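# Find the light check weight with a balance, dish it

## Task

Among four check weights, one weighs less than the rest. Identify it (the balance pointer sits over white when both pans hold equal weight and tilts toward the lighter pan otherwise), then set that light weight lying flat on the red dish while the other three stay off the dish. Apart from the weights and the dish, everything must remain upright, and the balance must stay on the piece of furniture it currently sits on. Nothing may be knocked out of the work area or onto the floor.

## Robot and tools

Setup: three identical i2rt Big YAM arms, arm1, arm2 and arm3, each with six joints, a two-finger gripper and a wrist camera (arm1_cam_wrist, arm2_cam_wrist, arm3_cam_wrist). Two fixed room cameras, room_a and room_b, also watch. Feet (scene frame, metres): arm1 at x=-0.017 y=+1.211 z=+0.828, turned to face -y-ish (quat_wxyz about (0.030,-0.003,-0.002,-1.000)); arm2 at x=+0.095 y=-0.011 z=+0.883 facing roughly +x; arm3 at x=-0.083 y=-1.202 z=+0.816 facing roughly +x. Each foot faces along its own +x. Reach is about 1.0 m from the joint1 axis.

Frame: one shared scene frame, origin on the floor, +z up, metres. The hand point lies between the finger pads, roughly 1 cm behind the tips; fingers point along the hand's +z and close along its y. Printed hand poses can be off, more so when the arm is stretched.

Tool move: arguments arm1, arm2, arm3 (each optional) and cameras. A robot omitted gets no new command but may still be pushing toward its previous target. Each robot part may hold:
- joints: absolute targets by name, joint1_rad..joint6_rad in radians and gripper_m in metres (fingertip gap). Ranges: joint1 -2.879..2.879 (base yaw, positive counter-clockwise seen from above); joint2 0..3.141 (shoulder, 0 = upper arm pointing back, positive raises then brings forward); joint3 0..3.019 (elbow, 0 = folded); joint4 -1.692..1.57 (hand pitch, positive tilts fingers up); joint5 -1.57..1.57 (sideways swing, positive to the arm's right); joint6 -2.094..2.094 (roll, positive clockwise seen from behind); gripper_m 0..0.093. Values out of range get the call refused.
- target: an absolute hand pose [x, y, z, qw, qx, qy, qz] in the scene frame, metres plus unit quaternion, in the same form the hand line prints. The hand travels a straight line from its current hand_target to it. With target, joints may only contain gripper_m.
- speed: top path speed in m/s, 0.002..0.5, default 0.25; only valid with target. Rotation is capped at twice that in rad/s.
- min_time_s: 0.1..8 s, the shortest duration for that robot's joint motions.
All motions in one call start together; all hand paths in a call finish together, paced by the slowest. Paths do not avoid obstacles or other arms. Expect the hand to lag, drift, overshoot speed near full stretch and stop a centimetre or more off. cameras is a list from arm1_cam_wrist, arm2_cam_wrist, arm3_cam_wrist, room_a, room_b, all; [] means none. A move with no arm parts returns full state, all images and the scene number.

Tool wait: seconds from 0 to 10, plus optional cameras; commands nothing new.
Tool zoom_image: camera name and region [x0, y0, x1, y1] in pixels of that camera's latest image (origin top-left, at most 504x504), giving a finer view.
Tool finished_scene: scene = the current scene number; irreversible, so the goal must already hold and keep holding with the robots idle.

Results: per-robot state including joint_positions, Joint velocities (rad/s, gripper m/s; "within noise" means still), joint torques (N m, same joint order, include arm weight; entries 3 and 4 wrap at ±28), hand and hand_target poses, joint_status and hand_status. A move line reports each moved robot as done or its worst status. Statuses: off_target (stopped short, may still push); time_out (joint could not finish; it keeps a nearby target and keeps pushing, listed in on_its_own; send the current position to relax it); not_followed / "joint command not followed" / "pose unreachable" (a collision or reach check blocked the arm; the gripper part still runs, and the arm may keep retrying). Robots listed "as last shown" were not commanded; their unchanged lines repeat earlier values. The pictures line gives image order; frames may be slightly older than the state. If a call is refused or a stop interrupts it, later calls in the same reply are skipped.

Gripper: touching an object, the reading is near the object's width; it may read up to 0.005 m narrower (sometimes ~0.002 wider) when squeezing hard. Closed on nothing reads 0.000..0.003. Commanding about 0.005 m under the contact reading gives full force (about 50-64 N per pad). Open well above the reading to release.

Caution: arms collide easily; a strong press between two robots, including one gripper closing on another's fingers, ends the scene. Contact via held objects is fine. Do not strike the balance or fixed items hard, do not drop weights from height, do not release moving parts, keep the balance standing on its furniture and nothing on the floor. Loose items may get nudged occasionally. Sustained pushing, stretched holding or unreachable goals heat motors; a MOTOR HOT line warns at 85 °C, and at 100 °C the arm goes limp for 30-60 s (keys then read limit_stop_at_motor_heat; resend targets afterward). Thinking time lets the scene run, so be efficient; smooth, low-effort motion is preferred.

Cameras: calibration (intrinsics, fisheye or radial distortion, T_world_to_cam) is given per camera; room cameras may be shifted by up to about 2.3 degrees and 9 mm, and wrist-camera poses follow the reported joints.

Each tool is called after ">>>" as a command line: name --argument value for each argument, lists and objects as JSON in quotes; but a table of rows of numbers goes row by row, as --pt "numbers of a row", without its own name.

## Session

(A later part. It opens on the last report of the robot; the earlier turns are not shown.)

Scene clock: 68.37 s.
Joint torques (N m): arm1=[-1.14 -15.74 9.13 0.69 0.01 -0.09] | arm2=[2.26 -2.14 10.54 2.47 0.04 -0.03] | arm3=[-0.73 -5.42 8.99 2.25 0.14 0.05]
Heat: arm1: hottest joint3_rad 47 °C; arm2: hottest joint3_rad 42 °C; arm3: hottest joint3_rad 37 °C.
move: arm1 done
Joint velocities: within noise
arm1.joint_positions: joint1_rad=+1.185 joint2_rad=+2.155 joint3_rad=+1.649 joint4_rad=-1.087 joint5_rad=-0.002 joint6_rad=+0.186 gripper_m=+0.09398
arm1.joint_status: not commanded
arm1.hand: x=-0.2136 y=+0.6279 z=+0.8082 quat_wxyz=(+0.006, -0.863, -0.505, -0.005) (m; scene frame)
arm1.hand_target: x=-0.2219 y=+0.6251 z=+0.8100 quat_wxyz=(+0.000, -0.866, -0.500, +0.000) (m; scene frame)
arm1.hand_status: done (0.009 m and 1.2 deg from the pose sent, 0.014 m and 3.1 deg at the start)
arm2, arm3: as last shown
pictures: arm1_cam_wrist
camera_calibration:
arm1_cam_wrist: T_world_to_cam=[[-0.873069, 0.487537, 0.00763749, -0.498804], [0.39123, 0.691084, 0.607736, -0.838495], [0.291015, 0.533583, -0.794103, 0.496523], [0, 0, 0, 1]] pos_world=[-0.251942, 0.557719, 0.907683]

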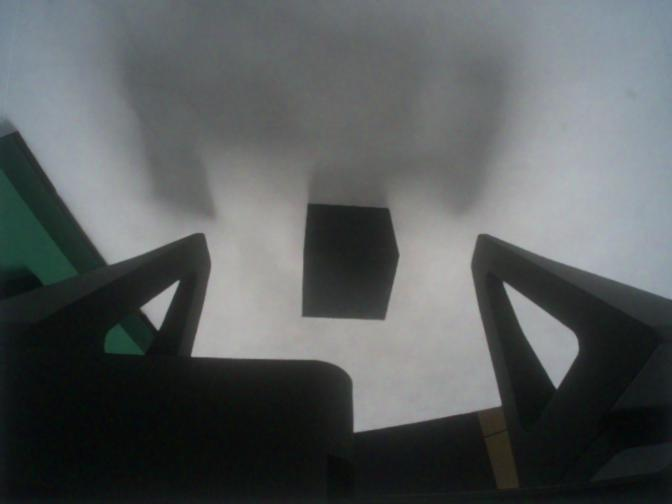

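>>> move --arm1 '{"target":[-0.213,0.643,0.797,0,0.866,0.5,0],"speed":0.06}' --cameras '["arm1_cam_wrist"]'

Scene clock: 69.57 s.
Joint torques (N m): arm1=[-1.14 -16.97 7.65 0.54 0.11 -0.04] | arm2=[2.26 -2.32 10.58 2.47 0.04 0.01] | arm3=[-0.62 -5.36 8.98 2.28 0.15 0.05]
Heat: arm1: hottest joint3_rad 47 °C; arm2: hottest joint3_rad 42 °C; arm3: hottest joint3_rad 37 °C.
move: arm1 done
Joint velocities: within noise
arm1.joint_positions: joint1_rad=+1.185 joint2_rad=+2.144 joint3_rad=+1.572 joint4_rad=-1.023 joint5_rad=-0.006 joint6_rad=+0.187 gripper_m=+0.09398
arm1.joint_status: not commanded
arm1.hand: x=-0.2081 y=+0.6427 z=+0.7899 quat_wxyz=(+0.005, -0.863, -0.505, -0.007) (m; scene frame)
arm1.hand_target: x=-0.2129 y=+0.6431 z=+0.7969 quat_wxyz=(+0.000, -0.866, -0.500, +0.000) (m; scene frame)
arm1.hand_status: done (0.009 m and 1.1 deg from the pose sent, 0.019 m and 1.2 deg at the start)
arm2, arm3: as last shown
pictures: arm1_cam_wrist
camera_calibration:
arm1_cam_wrist: T_world_to_cam=[[-0.872853, 0.487968, 0.00395308, -0.498358], [0.389408, 0.691627, 0.608287, -0.840963], [0.29409, 0.532485, -0.793707, 0.47343], [0, 0, 0, 1]] pos_world=[-0.246746, 0.572721, 0.889282]

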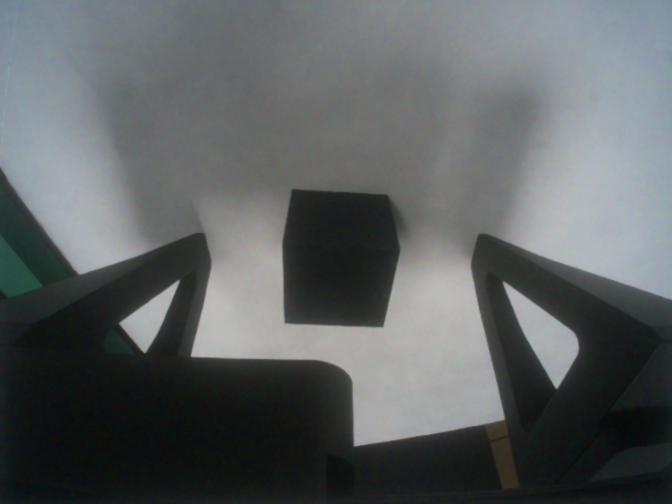

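>>> move --arm1 '{"joints":{"gripper_m":0.022}}' --cameras '["arm1_cam_wrist"]'

>>> move --arm1 '{"target":[-0.2,0.66,0.92,0,0.866,0.5,0],"speed":0.15}'

>>> move --arm1 '{"target":[-0.17,0.8,1.08,0,0.866,0.5,0],"speed":0.25}' --cameras '["arm1_cam_wrist"]'

Scene clock: 70.53 s.
Joint torques (N m): arm1=[-0.91 -17.03 7.73 0.5 0.23 -0.02] | arm2=[2.26 -2.14 10.58 2.48 0.04 -0.01] | arm3=[-0.73 -5.54 8.98 2.3 0.15 0.05]
Heat: arm1: hottest joint3_rad 47 °C; arm2: hottest joint3_rad 42 °C; arm3: hottest joint3_rad 37 °C.
move: arm1 off_target
Joint velocities: within noise
arm1.joint_positions: joint1_rad=+1.185 joint2_rad=+2.143 joint3_rad=+1.571 joint4_rad=-1.022 joint5_rad=-0.008 joint6_rad=+0.187 gripper_m=+0.03046
arm1.joint_status: gripper_m off_target (ended at +0.03049, target +0.02200)
arm1.hand: x=-0.2076 y=+0.6430 z=+0.7896 quat_wxyz=(+0.004, -0.863, -0.505, -0.007) (m; scene frame)
arm1.hand_target: x=-0.2129 y=+0.6429 z=+0.7971 quat_wxyz=(+0.000, -0.866, -0.500, +0.000) (m; scene frame)
arm1.hand_status: not commanded
arm2, arm3: as last shown
pictures: arm1_cam_wrist
camera_calibration:
arm1_cam_wrist: T_world_to_cam=[[-0.87287, 0.487949, 0.00207099, -0.496563], [0.388179, 0.691812, 0.608862, -0.842024], [0.295661, 0.532261, -0.793273, 0.473072], [0, 0, 0, 1]] pos_world=[-0.246448, 0.573021, 0.888981]

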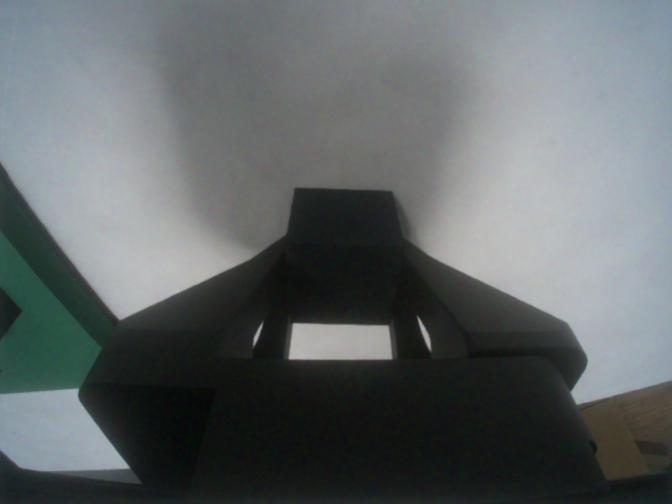

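Scene clock: 72.10 s.
Joint torques (N m): arm1=[-0.44 -17.32 13.23 -0.06 0.13 0.05] | arm2=[2.49 -2.32 10.54 2.43 0.04 -0.02] | arm3=[-0.67 -5.42 9.01 2.26 0.14 0.04]
Heat: arm1: hottest joint3_rad 47 °C; arm2: hottest joint3_rad 42 °C; arm3: hottest joint3_rad 37 °C.
move: arm1 off_target
Joint velocities: within noise
arm1.joint_positions: joint1_rad=+1.185 joint2_rad=+1.967 joint3_rad=+1.551 joint4_rad=-1.237 joint5_rad=-0.007 joint6_rad=+0.189 gripper_m=+0.03046
arm1.joint_status: not commanded
arm1.hand: x=-0.1945 y=+0.6810 z=+0.8842 quat_wxyz=(+0.024, -0.863, -0.503, -0.029) (m; scene frame)
arm1.hand_target: x=-0.1993 y=+0.6617 z=+0.9202 quat_wxyz=(+0.000, -0.866, -0.500, +0.000) (m; scene frame)
arm1.hand_status: off_target (0.042 m and 4.4 deg from the pose sent, 0.132 m and 1.2 deg at the start)
arm2, arm3: as last shown
pictures: none

Scene clock: 73.70 s.
Joint torques (N m): arm1=[-1.08 -10.29 11.18 -0.1 0.15 -0.16] | arm2=[2.2 -2.26 10.55 2.44 0.04 -0.02] | arm3=[-0.62 -5.3 8.98 2.29 0.15 0.05]
Heat: arm1: hottest joint3_rad 46 °C; arm2: hottest joint3_rad 42 °C; arm3: hottest joint3_rad 37 °C.
move: arm1 off_target
Joint velocities: within noise
arm1.joint_positions: joint1_rad=+1.164 joint2_rad=+1.510 joint3_rad=+1.435 joint4_rad=-1.525 joint5_rad=-0.006 joint6_rad=+0.178 gripper_m=+0.03046
arm1.joint_status: not commanded
arm1.hand: x=-0.1638 y=+0.7982 z=+1.0673 quat_wxyz=(+0.007, -0.866, -0.500, -0.009) (m; scene frame)
arm1.hand_target: x=-0.1698 y=+0.8000 z=+1.0799 quat_wxyz=(+0.000, -0.866, -0.500, +0.000) (m; scene frame)
arm1.hand_status: off_target (0.014 m and 1.3 deg from the pose sent, 0.230 m and 4.3 deg at the start)
arm2.joint_positions: joint1_rad=+0.788 joint2_rad=+0.803 joint3_rad=+1.304 joint4_rad=-1.014 joint5_rad=-0.002 joint6_rad=+0.010 gripper_m=+0.05993
arm2.joint_status: not commanded
arm2.hand: x=-0.1723 y=-0.2597 z=+1.3906 quat_wxyz=(+0.180, +0.809, +0.311, -0.466) (m; scene frame)
arm2.hand_target: x=-0.1703 y=-0.2632 z=+1.3922 quat_wxyz=(+0.181, +0.803, +0.318, -0.471) (m; scene frame)
arm2.hand_status: not commanded
arm3: as last shown
pictures: arm1_cam_wrist
camera_calibration:
arm1_cam_wrist: T_world_to_cam=[[-0.867039, 0.498216, 0.00483867, -0.544858], [0.395978, 0.683157, 0.613594, -1.1323], [0.302397, 0.533926, -0.789607, 0.593662], [0, 0, 0, 1]] pos_world=[-0.203568, 0.728025, 1.16617]

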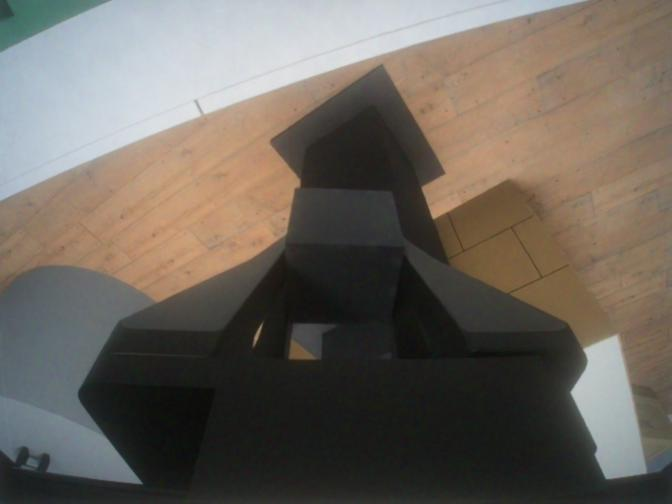

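>>> move --arm1 '{"joints":{"joint1_rad":-1.36,"joint6_rad":0.05},"min_time_s":5}' --cameras '["arm1_cam_wrist","room_a","room_b"]'

Scene clock: 79.50 s.
Joint torques (N m): arm1=[-0.5 -11.46 11.1 -0.03 0.09 -0.23] | arm2=[2.2 -2.02 10.55 2.47 0.04 -0.01] | arm3=[-0.67 -5.42 8.98 2.3 0.15 0.05]
Heat: arm1: hottest joint3_rad 47 °C; arm2: hottest joint3_rad 42 °C; arm3: hottest joint3_rad 38 °C.
move: arm1 done
Joint velocities: within noise
arm1.joint_positions: joint1_rad=-1.356 joint2_rad=+1.510 joint3_rad=+1.435 joint4_rad=-1.525 joint5_rad=-0.005 joint6_rad=+0.064 gripper_m=+0.03038
arm1.joint_status: all done
arm1.hand: x=-0.1353 y=+1.6360 z=+1.0629 quat_wxyz=(-0.015, -0.778, +0.628, -0.010) (m; scene frame)
arm1.hand_target: x=-0.1335 y=+1.6370 z=+1.0754 quat_wxyz=(-0.008, -0.781, +0.625, +0.000) (m; scene frame)
arm1.hand_status: not commanded
arm2, arm3: as last shown
pictures: arm1_cam_wrist, room_a, room_b
camera_calibration:
arm1_cam_wrist: T_world_to_cam=[[0.977134, 0.212471, -0.00813192, -0.20677], [0.171299, -0.763978, 0.622088, 0.614817], [0.125963, -0.609256, -0.782905, 1.97355], [0, 0, 0, 1]] pos_world=[-0.151871, 1.71604, 1.16095]

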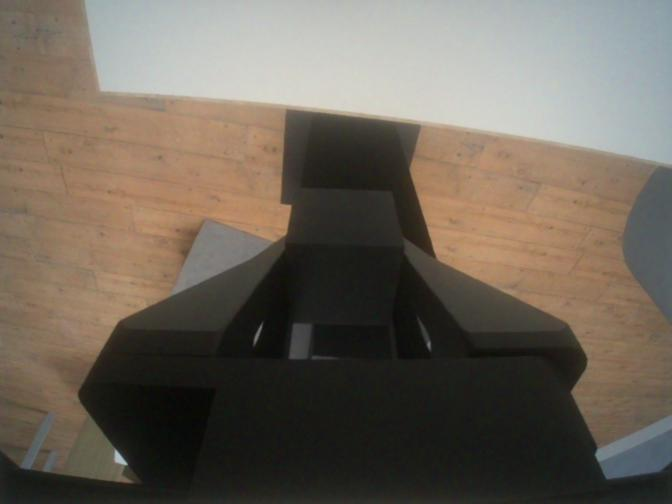

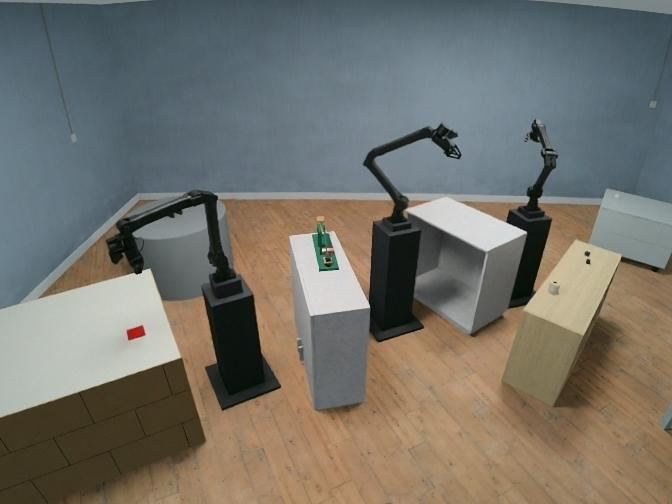

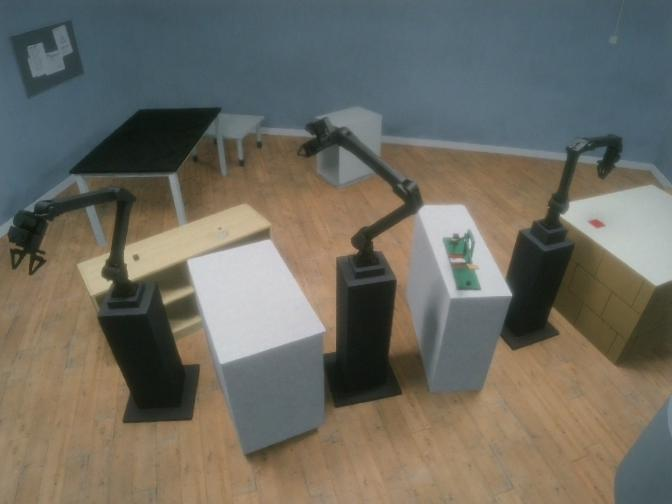

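>>> move --arm1 '{"target":[-0.138,1.74,0.83,0,0.7808,-0.6248,0],"speed":0.2}' --cameras '["arm1_cam_wrist","room_a","room_b"]'

>>> zoom_image --camera "room_a" --region '[80, 200, 230, 380]'

>>> zoom_image --camera "room_b" --region '[550, 130, 650, 260]'

Scene clock: 81.83 s.
Joint torques (N m): arm1=[-1.26 -14.15 11.12 0.61 0.17 -0.21] | arm2=[2.37 -2.14 10.62 2.48 0.03 -0.01] | arm3=[-0.67 -5.36 8.98 2.26 0.14 0.05]
Heat: arm1: hottest joint3_rad 47 °C; arm2: hottest joint3_rad 42 °C; arm3: hottest joint3_rad 38 °C.
move: arm1 off_target
Joint velocities: within noise
arm1.joint_positions: joint1_rad=-1.389 joint2_rad=+1.939 joint3_rad=+1.322 joint4_rad=-1.000 joint5_rad=+0.006 joint6_rad=+0.021 gripper_m=+0.03038
arm1.joint_status: not commanded
arm1.hand: x=-0.1405 y=+1.7177 z=+0.8170 quat_wxyz=(-0.016, -0.781, +0.624, -0.020) (m; scene frame)
arm1.hand_target: x=-0.1377 y=+1.7393 z=+0.8305 quat_wxyz=(+0.000, -0.781, +0.625, +0.000) (m; scene frame)
arm1.hand_status: off_target (0.026 m and 2.9 deg from the pose sent, 0.255 m and 2.1 deg at the start)
arm2: as last shown
arm3.joint_positions: joint1_rad=+2.694 joint2_rad=+0.986 joint3_rad=+1.300 joint4_rad=-1.014 joint5_rad=-0.003 joint6_rad=-0.009 gripper_m=+0.09396
arm3.joint_status: not commanded
arm3.hand: x=+0.2648 y=-1.4493 z=+1.2533 quat_wxyz=(+0.396, +0.272, +0.867, -0.128) (m; scene frame)
arm3.hand_target: x=+0.2713 y=-1.4514 z=+1.2506 quat_wxyz=(+0.397, +0.274, +0.867, -0.126) (m; scene frame)
arm3.hand_status: not commanded
pictures: arm1_cam_wrist, room_a, room_b
camera_calibration:
arm1_cam_wrist: T_world_to_cam=[[0.975081, 0.221846, 0.00153444, -0.245354], [0.170411, -0.753402, 0.635095, 0.802209], [0.142049, -0.619007, -0.772433, 1.84187], [0, 0, 0, 1]] pos_world=[-0.159101, 1.79895, 0.913617]

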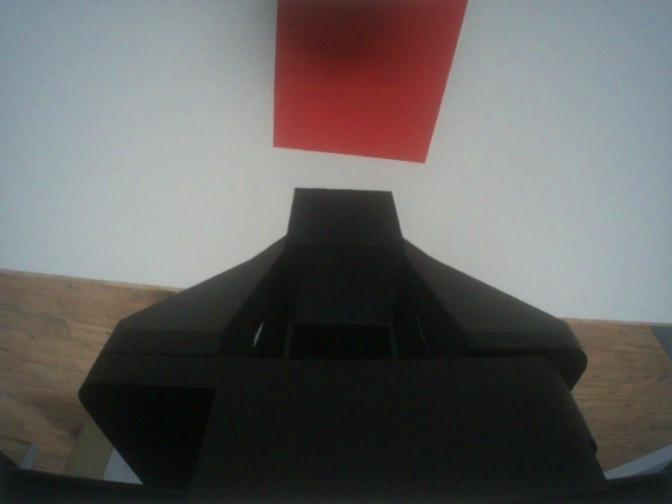

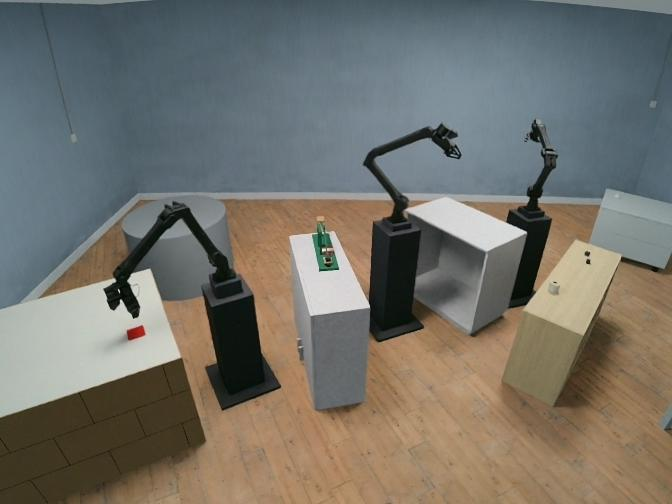

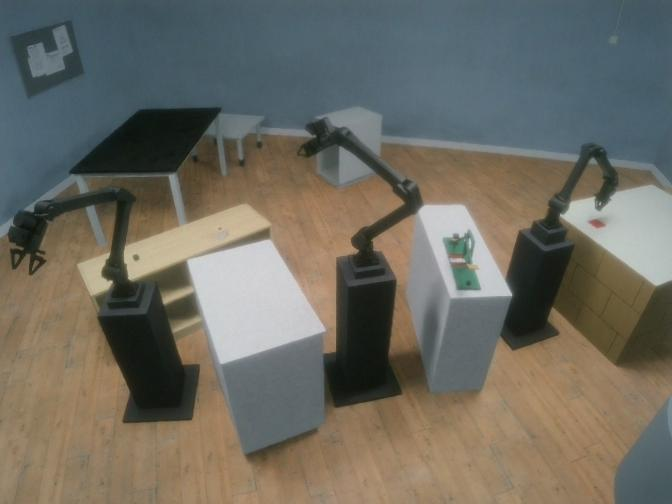

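Scaled by 2.800 from the camera's 672x504 image, which has a finer 960x720 frame.

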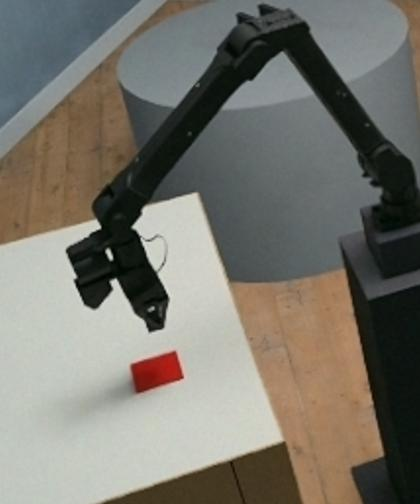

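Scaled by 3.877 from the camera's 672x504 image, which has a finer 960x720 frame.

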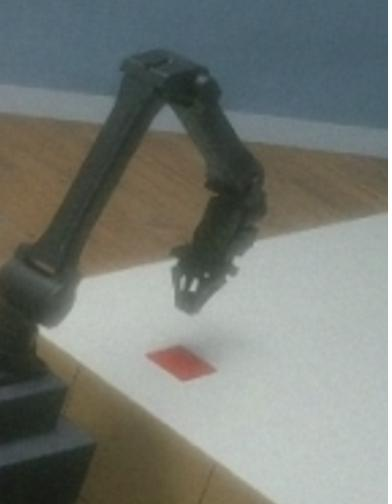

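>>> move --arm1 '{"target":[-0.136,1.77,0.775,0,0.7808,-0.6248,0],"speed":0.12}' --cameras '["arm1_cam_wrist","room_a","room_b"]'

>>> zoom_image --camera "room_a" --region '[90, 270, 190, 370]'

>>> zoom_image --camera "room_b" --region '[560, 170, 640, 250]'

Scene clock: 83.77 s.
Joint torques (N m): arm1=[-1.44 -13.98 11.34 0.68 0.12 -0.24] | arm2=[2.14 -2.26 10.61 2.45 0.05 -0.02] | arm3=[-0.62 -5.42 8.98 2.25 0.15 0.06]
Heat: arm1: hottest joint3_rad 47 °C; arm2: hottest joint3_rad 42 °C; arm3: hottest joint3_rad 38 °C.
move: arm1 off_target
Joint velocities: within noise
arm1.joint_positions: joint1_rad=-1.406 joint2_rad=+2.075 joint3_rad=+1.382 joint4_rad=-0.928 joint5_rad=+0.006 joint6_rad=+0.005 gripper_m=+0.03038
arm1.joint_status: not commanded
arm1.hand: x=-0.1375 y=+1.7433 z=+0.7640 quat_wxyz=(-0.017, -0.780, +0.625, -0.020) (m; scene frame)
arm1.hand_target: x=-0.1357 y=+1.7689 z=+0.7758 quat_wxyz=(+0.000, -0.781, +0.625, +0.000) (m; scene frame)
arm1.hand_status: off_target (0.029 m and 3.1 deg from the pose sent, 0.067 m and 2.9 deg at the start)
arm2, arm3: as last shown
pictures: arm1_cam_wrist, room_a, room_b
camera_calibration:
arm1_cam_wrist: T_world_to_cam=[[0.975315, 0.220815, 0.00120567, -0.251746], [0.169419, -0.751784, 0.637273, 0.850085], [0.141626, -0.621338, -0.770637, 1.81894], [0, 0, 0, 1]] pos_world=[-0.156099, 1.82485, 0.860312]

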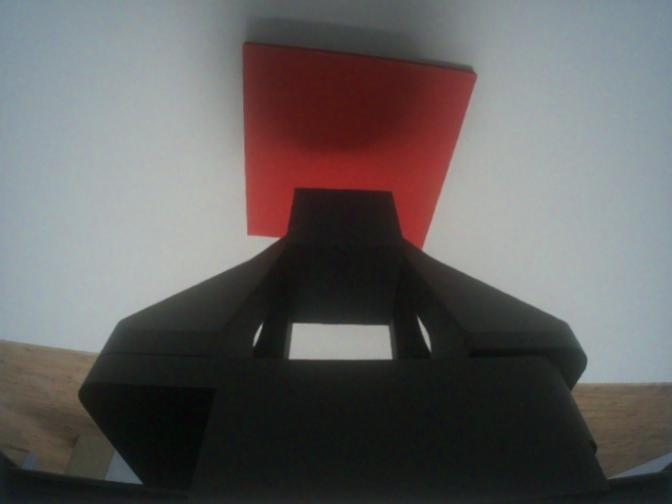

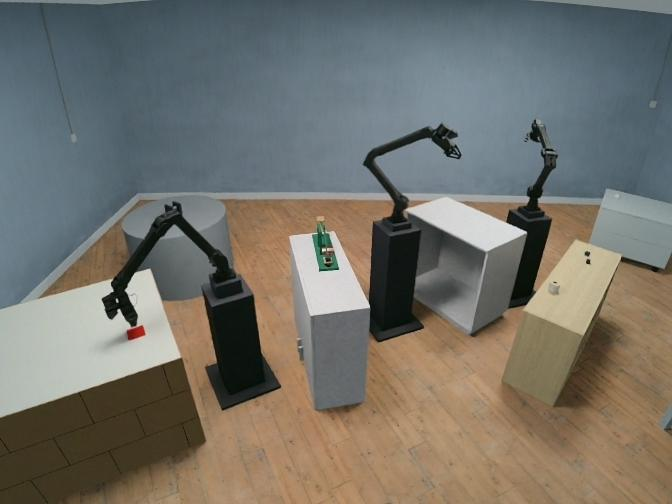

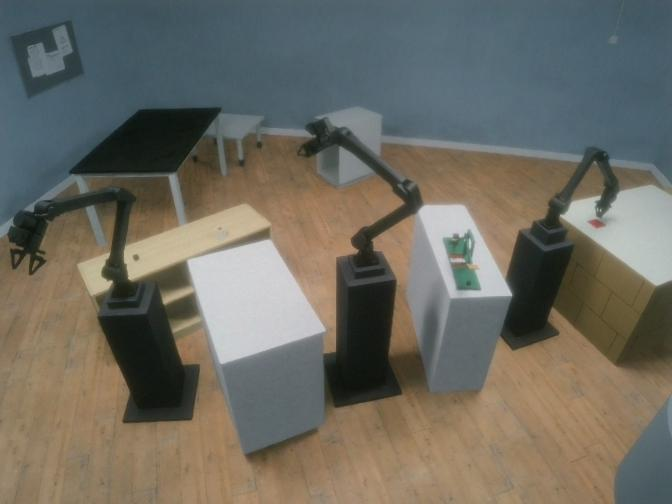

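Scaled by 5.040 from the camera's 672x504 image, which has a finer 960x720 frame.

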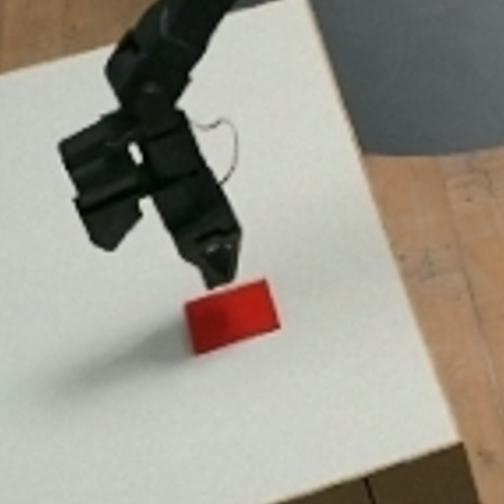

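Scaled by 6.300 from the camera's 672x504 image, which has a finer 960x720 frame.

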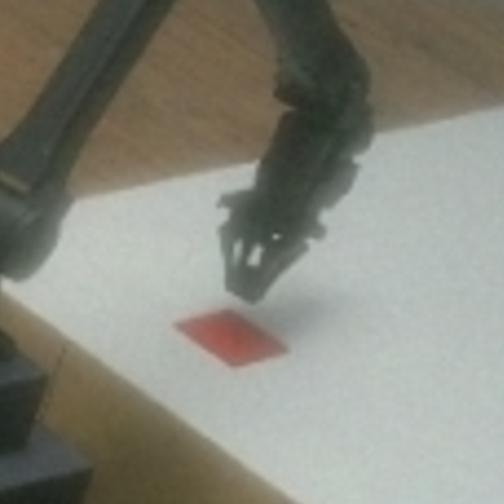

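>>> move --arm1 '{"target":[-0.137,1.781,0.745,0,0.7808,-0.6248,0],"speed":0.08}' --cameras '["arm1_cam_wrist"]'

>>> move --arm1 '{"target":[-0.137,1.781,0.733,0,0.7808,-0.6248,0],"speed":0.06}' --cameras '["arm1_cam_wrist"]'

Scene clock: 85.33 s.
Joint torques (N m): arm1=[-1.61 -14.45 10.93 0.9 0.13 -0.21] | arm2=[2.32 -2.08 10.54 2.48 0.06 -0.01] | arm3=[-0.67 -5.42 8.99 2.28 0.14 0.04]
Heat: arm1: hottest joint3_rad 47 °C; arm2: hottest joint3_rad 42 °C; arm3: hottest joint3_rad 38 °C.
move: arm1 off_target
Joint velocities: within noise
arm1.joint_positions: joint1_rad=-1.407 joint2_rad=+2.145 joint3_rad=+1.414 joint4_rad=-0.888 joint5_rad=+0.006 joint6_rad=+0.003 gripper_m=+0.03038
arm1.joint_status: not commanded
arm1.hand: x=-0.1397 y=+1.7540 z=+0.7350 quat_wxyz=(-0.017, -0.781, +0.624, -0.020) (m; scene frame)
arm1.hand_target: x=-0.1366 y=+1.7800 z=+0.7459 quat_wxyz=(+0.000, -0.781, +0.625, +0.000) (m; scene frame)
arm1.hand_status: off_target (0.029 m and 3.0 deg from the pose sent, 0.042 m and 3.0 deg at the start)
arm2, arm3: as last shown
pictures: arm1_cam_wrist
camera_calibration:
arm1_cam_wrist: T_world_to_cam=[[0.974902, 0.222631, 0.00101911, -0.255027], [0.171098, -0.752152, 0.636391, 0.878394], [0.142447, -0.620244, -0.771366, 1.80233], [0, 0, 0, 1]] pos_world=[-0.158402, 1.83535, 0.831514]

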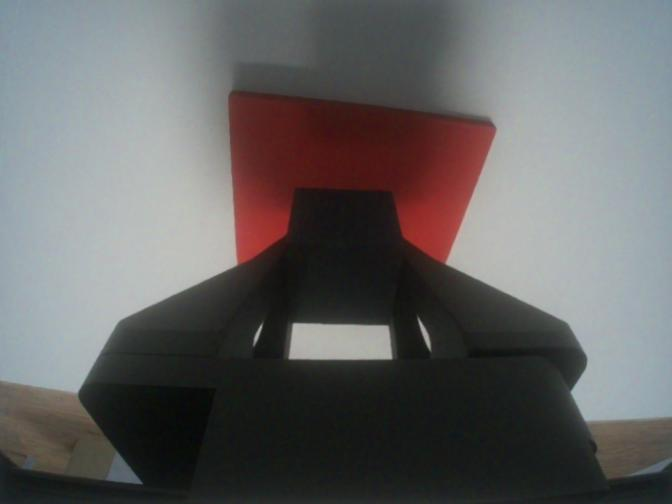

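Scene clock: 86.40 s.
Joint torques (N m): arm1=[-1.32 -14.45 10.77 0.73 0.11 -0.27] | arm2=[2.26 -2.14 10.55 2.47 0.05 -0.02] | arm3=[-0.56 -5.3 8.98 2.26 0.14 0.05]
Heat: arm1: hottest joint3_rad 47 °C; arm2: hottest joint3_rad 42 °C; arm3: hottest joint3_rad 38 °C.
move: arm1 off_target
Joint velocities: within noise
arm1.joint_positions: joint1_rad=-1.407 joint2_rad=+2.163 joint3_rad=+1.414 joint4_rad=-0.865 joint5_rad=+0.006 joint6_rad=+0.002 gripper_m=+0.03038
arm1.joint_status: not commanded
arm1.hand: x=-0.1402 y=+1.7556 z=+0.7254 quat_wxyz=(-0.015, -0.781, +0.624, -0.018) (m; scene frame)
arm1.hand_target: x=-0.1366 y=+1.7800 z=+0.7337 quat_wxyz=(+0.000, -0.781, +0.625, +0.000) (m; scene frame)
arm1.hand_status: off_target (0.027 m and 2.7 deg from the pose sent, 0.027 m and 3.0 deg at the start)
arm2, arm3: as last shown
pictures: arm1_cam_wrist
camera_calibration:
arm1_cam_wrist: T_world_to_cam=[[0.974822, 0.222983, 0.00102169, -0.255533], [0.172123, -0.75537, 0.632289, 0.894581], [0.141762, -0.616193, -0.774732, 1.7912], [0, 0, 0, 1]] pos_world=[-0.158801, 1.83644, 0.822324]

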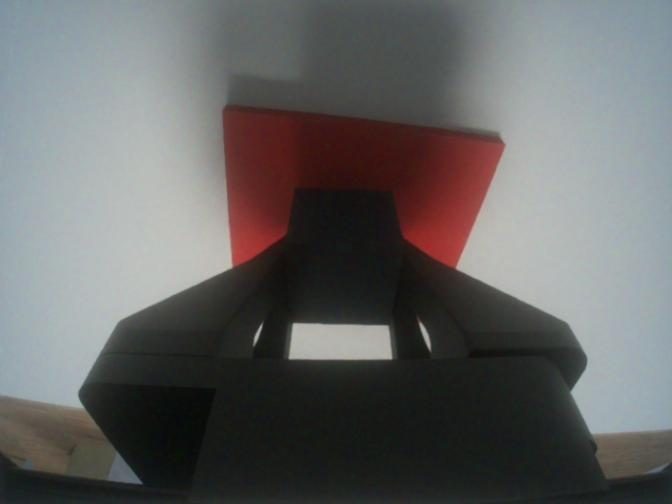

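>>> move --arm1 '{"target":[-0.135,1.779,0.722,0,0.7808,-0.6248,0],"speed":0.06}' --cameras '["arm1_cam_wrist"]'

>>> move --arm1 '{"target":[-0.135,1.778,0.717,0,0.7808,-0.6248,0],"speed":0.04}' --cameras '["arm1_cam_wrist"]'

Scene clock: 87.80 s.
Joint torques (N m): arm1=[-1.44 -14.45 9.92 0.55 0.16 -0.23] | arm2=[2.26 -2.26 10.58 2.45 0.05 -0.01] | arm3=[-0.62 -5.48 9.01 2.28 0.15 0.05]
Heat: arm1: hottest joint3_rad 47 °C; arm2: hottest joint3_rad 42 °C; arm3: hottest joint3_rad 38 °C.
move: arm1 off_target
Joint velocities: within noise
arm1.joint_positions: joint1_rad=-1.410 joint2_rad=+2.177 joint3_rad=+1.414 joint4_rad=-0.841 joint5_rad=+0.006 joint6_rad=-0.001 gripper_m=+0.03038
arm1.joint_status: not commanded
arm1.hand: x=-0.1391 y=+1.7585 z=+0.7173 quat_wxyz=(-0.012, -0.781, +0.624, -0.014) (m; scene frame)
arm1.hand_target: x=-0.1348 y=+1.7783 z=+0.7225 quat_wxyz=(+0.000, -0.781, +0.625, +0.000) (m; scene frame)
arm1.hand_status: off_target (0.021 m and 2.1 deg from the pose sent, 0.024 m and 2.7 deg at the start)
arm2, arm3: as last shown
pictures: arm1_cam_wrist
camera_calibration:
arm1_cam_wrist: T_world_to_cam=[[0.97494, 0.222465, 0.000980954, -0.256236], [0.173155, -0.761594, 0.624493, 0.918423], [0.139675, -0.608673, -0.78103, 1.77758], [0, 0, 0, 1]] pos_world=[-0.157498, 1.83843, 0.815043]

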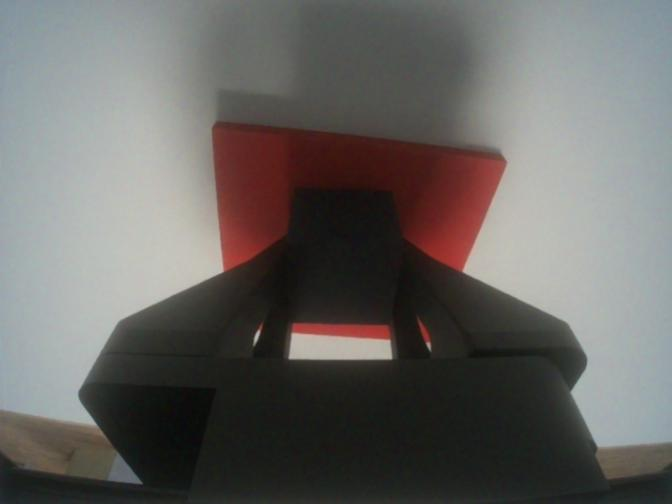

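Scene clock: 88.77 s.
Joint torques (N m): arm1=[-1.44 -13.63 9.58 0.75 0.12 -0.21] | arm2=[2.43 -2.26 10.52 2.48 0.04 -0.02] | arm3=[-0.73 -5.36 8.98 2.28 0.15 0.06]
Heat: arm1: hottest joint3_rad 47 °C; arm2: hottest joint3_rad 42 °C; arm3: hottest joint3_rad 38 °C.
move: arm1 off_target
Joint velocities: within noise
arm1.joint_positions: joint1_rad=-1.410 joint2_rad=+2.183 joint3_rad=+1.414 joint4_rad=-0.830 joint5_rad=+0.006 joint6_rad=-0.001 gripper_m=+0.03038
arm1.joint_status: not commanded
arm1.hand: x=-0.1394 y=+1.7597 z=+0.7141 quat_wxyz=(-0.010, -0.781, +0.624, -0.012) (m; scene frame)
arm1.hand_target: x=-0.1348 y=+1.7774 z=+0.7173 quat_wxyz=(+0.000, -0.781, +0.625, +0.000) (m; scene frame)
arm1.hand_status: off_target (0.019 m and 1.8 deg from the pose sent, 0.020 m and 2.1 deg at the start)
arm2, arm3: as last shown
pictures: arm1_cam_wrist
camera_calibration:
arm1_cam_wrist: T_world_to_cam=[[0.974943, 0.222453, 0.000946203, -0.256165], [0.173852, -0.76458, 0.620639, 0.929538], [0.138787, -0.604923, -0.784096, 1.77136], [0, 0, 0, 1]] pos_world=[-0.157697, 1.83923, 0.812253]

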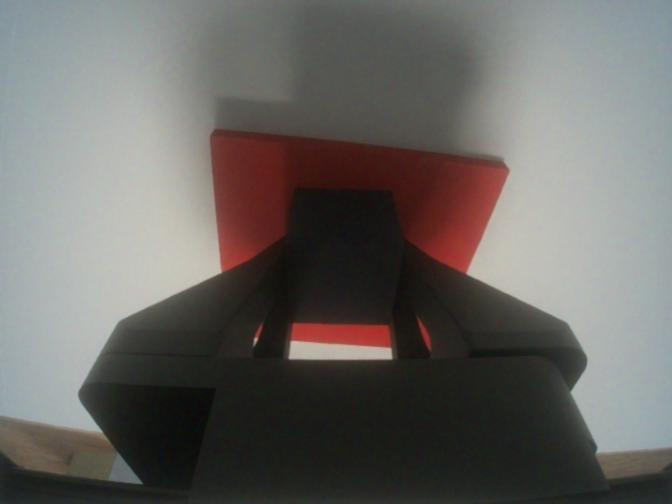

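>>> move --arm1 '{"target":[-0.135,1.774,0.71,0,0.7808,-0.6248,0],"speed":0.04}' --cameras '["arm1_cam_wrist"]'

>>> move --arm1 '{"target":[-0.135,1.774,0.705,0,0.7808,-0.6248,0],"speed":0.04}' --cameras '["arm1_cam_wrist"]'

Scene clock: 89.93 s.
Joint torques (N m): arm1=[-0.85 -14.1 8.4 0.87 0.12 -0.19] | arm2=[2.2 -2.2 10.55 2.4 0.05 -0.01] | arm3=[-0.62 -5.3 9.02 2.26 0.15 0.05]
Heat: arm1: hottest joint3_rad 47 °C; arm2: hottest joint3_rad 42 °C; arm3: hottest joint3_rad 38 °C.
move: arm1 off_target
Joint velocities: within noise
arm1.joint_positions: joint1_rad=-1.410 joint2_rad=+2.184 joint3_rad=+1.414 joint4_rad=-0.814 joint5_rad=+0.006 joint6_rad=-0.001 gripper_m=+0.03038
arm1.joint_status: not commanded
arm1.hand: x=-0.1403 y=+1.7635 z=+0.7136 quat_wxyz=(-0.006, -0.781, +0.624, -0.006) (m; scene frame)
arm1.hand_target: x=-0.1349 y=+1.7736 z=+0.7100 quat_wxyz=(+0.000, -0.781, +0.625, +0.000) (m; scene frame)
arm1.hand_status: off_target (0.012 m and 0.9 deg from the pose sent, 0.015 m and 1.8 deg at the start)
arm2.joint_positions: joint1_rad=+0.788 joint2_rad=+0.803 joint3_rad=+1.304 joint4_rad=-1.014 joint5_rad=-0.002 joint6_rad=+0.010 gripper_m=+0.05993
arm2.joint_status: not commanded
arm2.hand: x=-0.1723 y=-0.2597 z=+1.3906 quat_wxyz=(+0.180, +0.809, +0.311, -0.466) (m; scene frame)
arm2.hand_target: x=-0.1703 y=-0.2632 z=+1.3922 quat_wxyz=(+0.181, +0.803, +0.318, -0.471) (m; scene frame)
arm2.hand_status: not commanded
arm3: as last shown
pictures: arm1_cam_wrist
camera_calibration:
arm1_cam_wrist: T_world_to_cam=[[0.974968, 0.222341, 0.000973437, -0.256002], [0.175896, -0.773969, 0.608304, 0.958499], [0.136005, -0.592906, -0.793704, 1.75871], [0, 0, 0, 1]] pos_world=[-0.158194, 1.84151, 0.813082]

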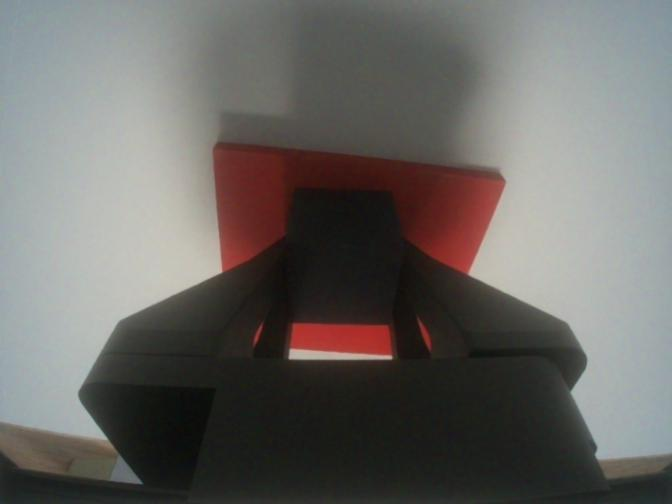

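Scene clock: 90.90 s.
Joint torques (N m): arm1=[-0.79 -13.33 8.34 1.05 0.09 -0.2] | arm2=[2.2 -2.14 10.62 2.44 0.05 0] | arm3=[-0.73 -5.42 8.98 2.3 0.14 0.05]
Heat: arm1: hottest joint3_rad 47 °C; arm2: hottest joint3_rad 42 °C; arm3: hottest joint3_rad 38 °C.
move: arm1 off_target
Joint velocities: within noise
arm1.joint_positions: joint1_rad=-1.410 joint2_rad=+2.184 joint3_rad=+1.414 joint4_rad=-0.811 joint5_rad=+0.006 joint6_rad=-0.001 gripper_m=+0.03038
arm1.joint_status: not commanded
arm1.hand: x=-0.1404 y=+1.7640 z=+0.7134 quat_wxyz=(-0.005, -0.781, +0.624, -0.005) (m; scene frame)
arm1.hand_target: x=-0.1349 y=+1.7735 z=+0.7053 quat_wxyz=(+0.000, -0.781, +0.625, +0.000) (m; scene frame)
arm1.hand_status: off_target (0.014 m and 0.8 deg from the pose sent, 0.015 m and 0.9 deg at the start)
arm2, arm3: as last shown
pictures: arm1_cam_wrist
camera_calibration:
arm1_cam_wrist: T_world_to_cam=[[0.974972, 0.222325, 0.00103584, -0.256066], [0.176102, -0.775095, 0.606808, 0.962035], [0.135711, -0.591438, -0.794848, 1.75693], [0, 0, 0, 1]] pos_world=[-0.158193, 1.84171, 0.812986]

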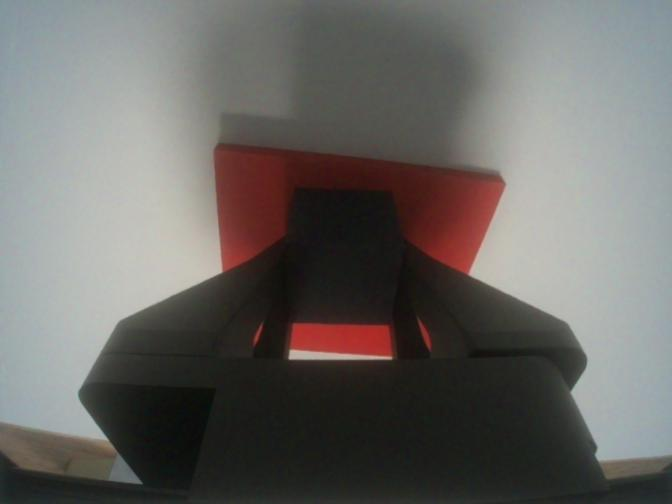

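>>> zoom_image --camera "arm1_cam_wrist" --region '[200, 120, 500, 360]'

>>> move --arm1 '{"target":[-0.135,1.774,0.7,0,0.7808,-0.6248,0],"speed":0.04}' --cameras '["arm1_cam_wrist","room_a","room_b"]'

>>> zoom_image --camera "room_a" --region '[100, 290, 170, 360]'

>>> zoom_image --camera "room_b" --region '[570, 190, 630, 250]'

Scaled by 1.680 from the camera's 672x504 image, which has a finer 960x720 frame.

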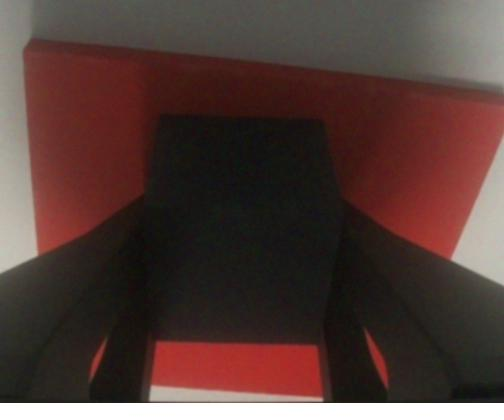

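Scene clock: 92.33 s.
Joint torques (N m): arm1=[-0.97 -12.81 8.35 1.47 0.11 -0.22] | arm2=[2.26 -2.2 10.5 2.47 0.03 -0.02] | arm3=[-0.67 -5.3 8.99 2.28 0.14 0.05]
Heat: arm1: hottest joint3_rad 47 °C; arm2: hottest joint3_rad 42 °C; arm3: hottest joint3_rad 38 °C.
move: arm1 off_target
Joint velocities: within noise
arm1.joint_positions: joint1_rad=-1.410 joint2_rad=+2.185 joint3_rad=+1.414 joint4_rad=-0.809 joint5_rad=+0.006 joint6_rad=-0.001 gripper_m=+0.03038
arm1.joint_status: not commanded
arm1.hand: x=-0.1405 y=+1.7644 z=+0.7130 quat_wxyz=(-0.004, -0.781, +0.624, -0.004) (m; scene frame)
arm1.hand_target: x=-0.1349 y=+1.7733 z=+0.7003 quat_wxyz=(+0.000, -0.781, +0.625, +0.000) (m; scene frame)
arm1.hand_status: off_target (0.017 m and 0.7 deg from the pose sent, 0.018 m and 0.8 deg at the start)
arm2: as last shown
arm3.joint_positions: joint1_rad=+2.694 joint2_rad=+0.986 joint3_rad=+1.300 joint4_rad=-1.014 joint5_rad=-0.003 joint6_rad=-0.009 gripper_m=+0.09396
arm3.joint_status: not commanded
arm3.hand: x=+0.2648 y=-1.4493 z=+1.2533 quat_wxyz=(+0.396, +0.272, +0.867, -0.128) (m; scene frame)
arm3.hand_target: x=+0.2713 y=-1.4514 z=+1.2506 quat_wxyz=(+0.397, +0.274, +0.867, -0.126) (m; scene frame)
arm3.hand_status: not commanded
pictures: arm1_cam_wrist, room_a, room_b
camera_calibration:
arm1_cam_wrist: T_world_to_cam=[[0.974911, 0.222593, 0.00100236, -0.256512], [0.176588, -0.776145, 0.605323, 0.965681], [0.135519, -0.589959, -0.795979, 1.75505], [0, 0, 0, 1]] pos_world=[-0.158293, 1.84201, 0.812689]

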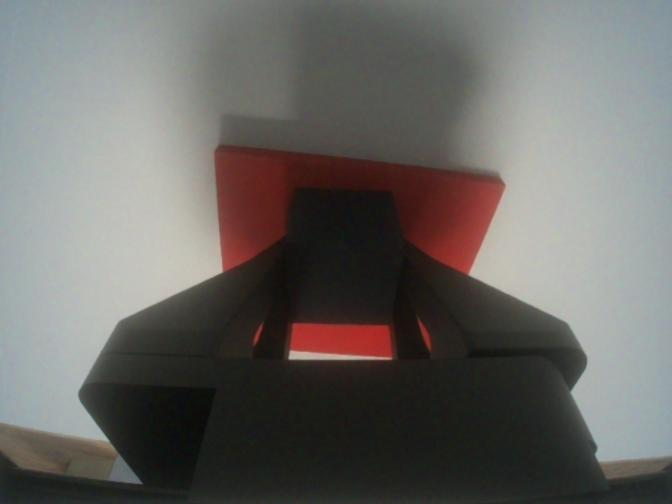

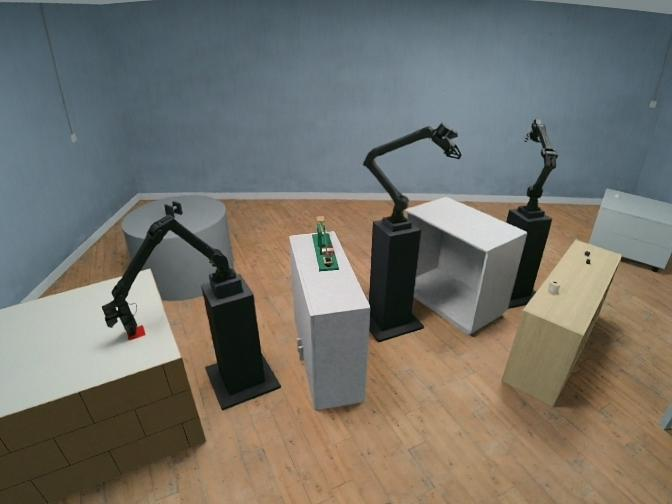

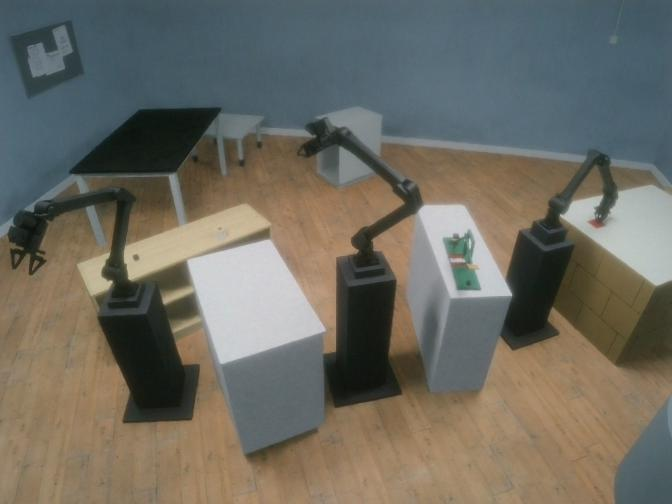

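Scaled by 7.200 from the camera's 672x504 image, which has a finer 960x720 frame.

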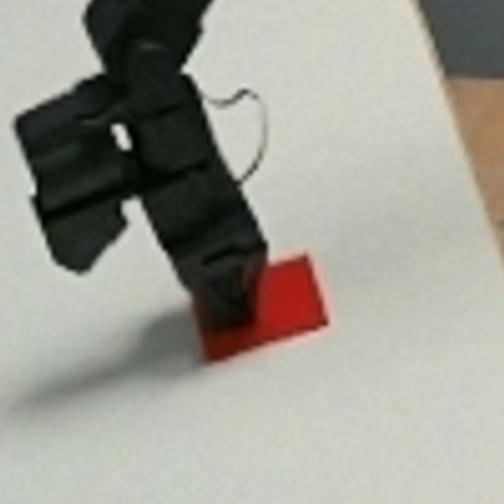

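Scaled by 8.400 from the camera's 672x504 image, which has a finer 960x720 frame.

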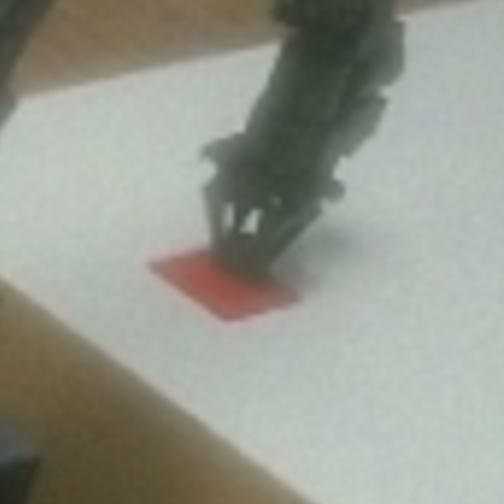

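>>> move --arm1 '{"target":[-0.138,1.766,0.71,0,0.7808,-0.6248,0],"speed":0.04}'

>>> move --arm1 '{"joints":{"gripper_m":0.055}}' --cameras '["arm1_cam_wrist"]'

Scene clock: 93.47 s.
Joint torques (N m): arm1=[-0.5 -14.92 6.67 1.1 0.1 -0.12] | arm2=[2.14 -2.37 10.51 2.5 0.04 -0.02] | arm3=[-0.73 -5.42 8.96 2.29 0.14 0.05]
Heat: arm1: hottest joint3_rad 46 °C; arm2: hottest joint3_rad 42 °C; arm3: hottest joint3_rad 38 °C.
move: arm1 done
Joint velocities: within noise
arm1.joint_positions: joint1_rad=-1.410 joint2_rad=+2.185 joint3_rad=+1.411 joint4_rad=-0.806 joint5_rad=+0.006 joint6_rad=-0.001 gripper_m=+0.03038
arm1.joint_status: not commanded
arm1.hand: x=-0.1403 y=+1.7636 z=+0.7123 quat_wxyz=(-0.005, -0.781, +0.624, -0.005) (m; scene frame)
arm1.hand_target: x=-0.1381 y=+1.7660 z=+0.7100 quat_wxyz=(+0.000, -0.781, +0.625, +0.000) (m; scene frame)
arm1.hand_status: done (0.004 m and 0.7 deg from the pose sent, 0.004 m and 0.7 deg at the start)
arm2, arm3: as last shown
pictures: none

Scene clock: 94.07 s.
Joint torques (N m): arm1=[-0.32 -15.03 6.6 0.84 -0.13 -0.13] | arm2=[2.08 -2.2 10.58 2.47 0.03 -0.02] | arm3=[-0.56 -5.42 9.01 2.26 0.14 0.05]
Heat: arm1: hottest joint3_rad 46 °C; arm2: hottest joint3_rad 42 °C; arm3: hottest joint3_rad 38 °C.
move: arm1 done
Joint velocities: within noise
arm1.joint_positions: joint1_rad=-1.414 joint2_rad=+2.185 joint3_rad=+1.411 joint4_rad=-0.800 joint5_rad=+0.013 joint6_rad=-0.001 gripper_m=+0.05482
arm1.joint_status: all done
arm1.hand: x=-0.1374 y=+1.7657 z=+0.7121 quat_wxyz=(+0.000, -0.780, +0.626, -0.004) (m; scene frame)
arm1.hand_target: x=-0.1379 y=+1.7660 z=+0.7100 quat_wxyz=(+0.000, -0.781, +0.625, +0.000) (m; scene frame)
arm1.hand_status: not commanded
arm2, arm3: as last shown
pictures: arm1_cam_wrist
camera_calibration:
arm1_cam_wrist: T_world_to_cam=[[0.975705, 0.218944, 0.00794854, -0.258289], [0.17037, -0.781049, 0.60078, 0.977705], [0.137745, -0.584829, -0.799375, 1.7484], [0, 0, 0, 1]] pos_world=[-0.155392, 1.84271, 0.812299]

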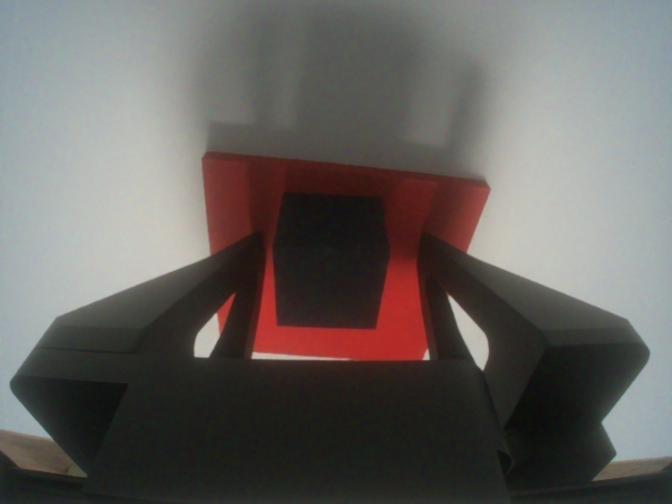

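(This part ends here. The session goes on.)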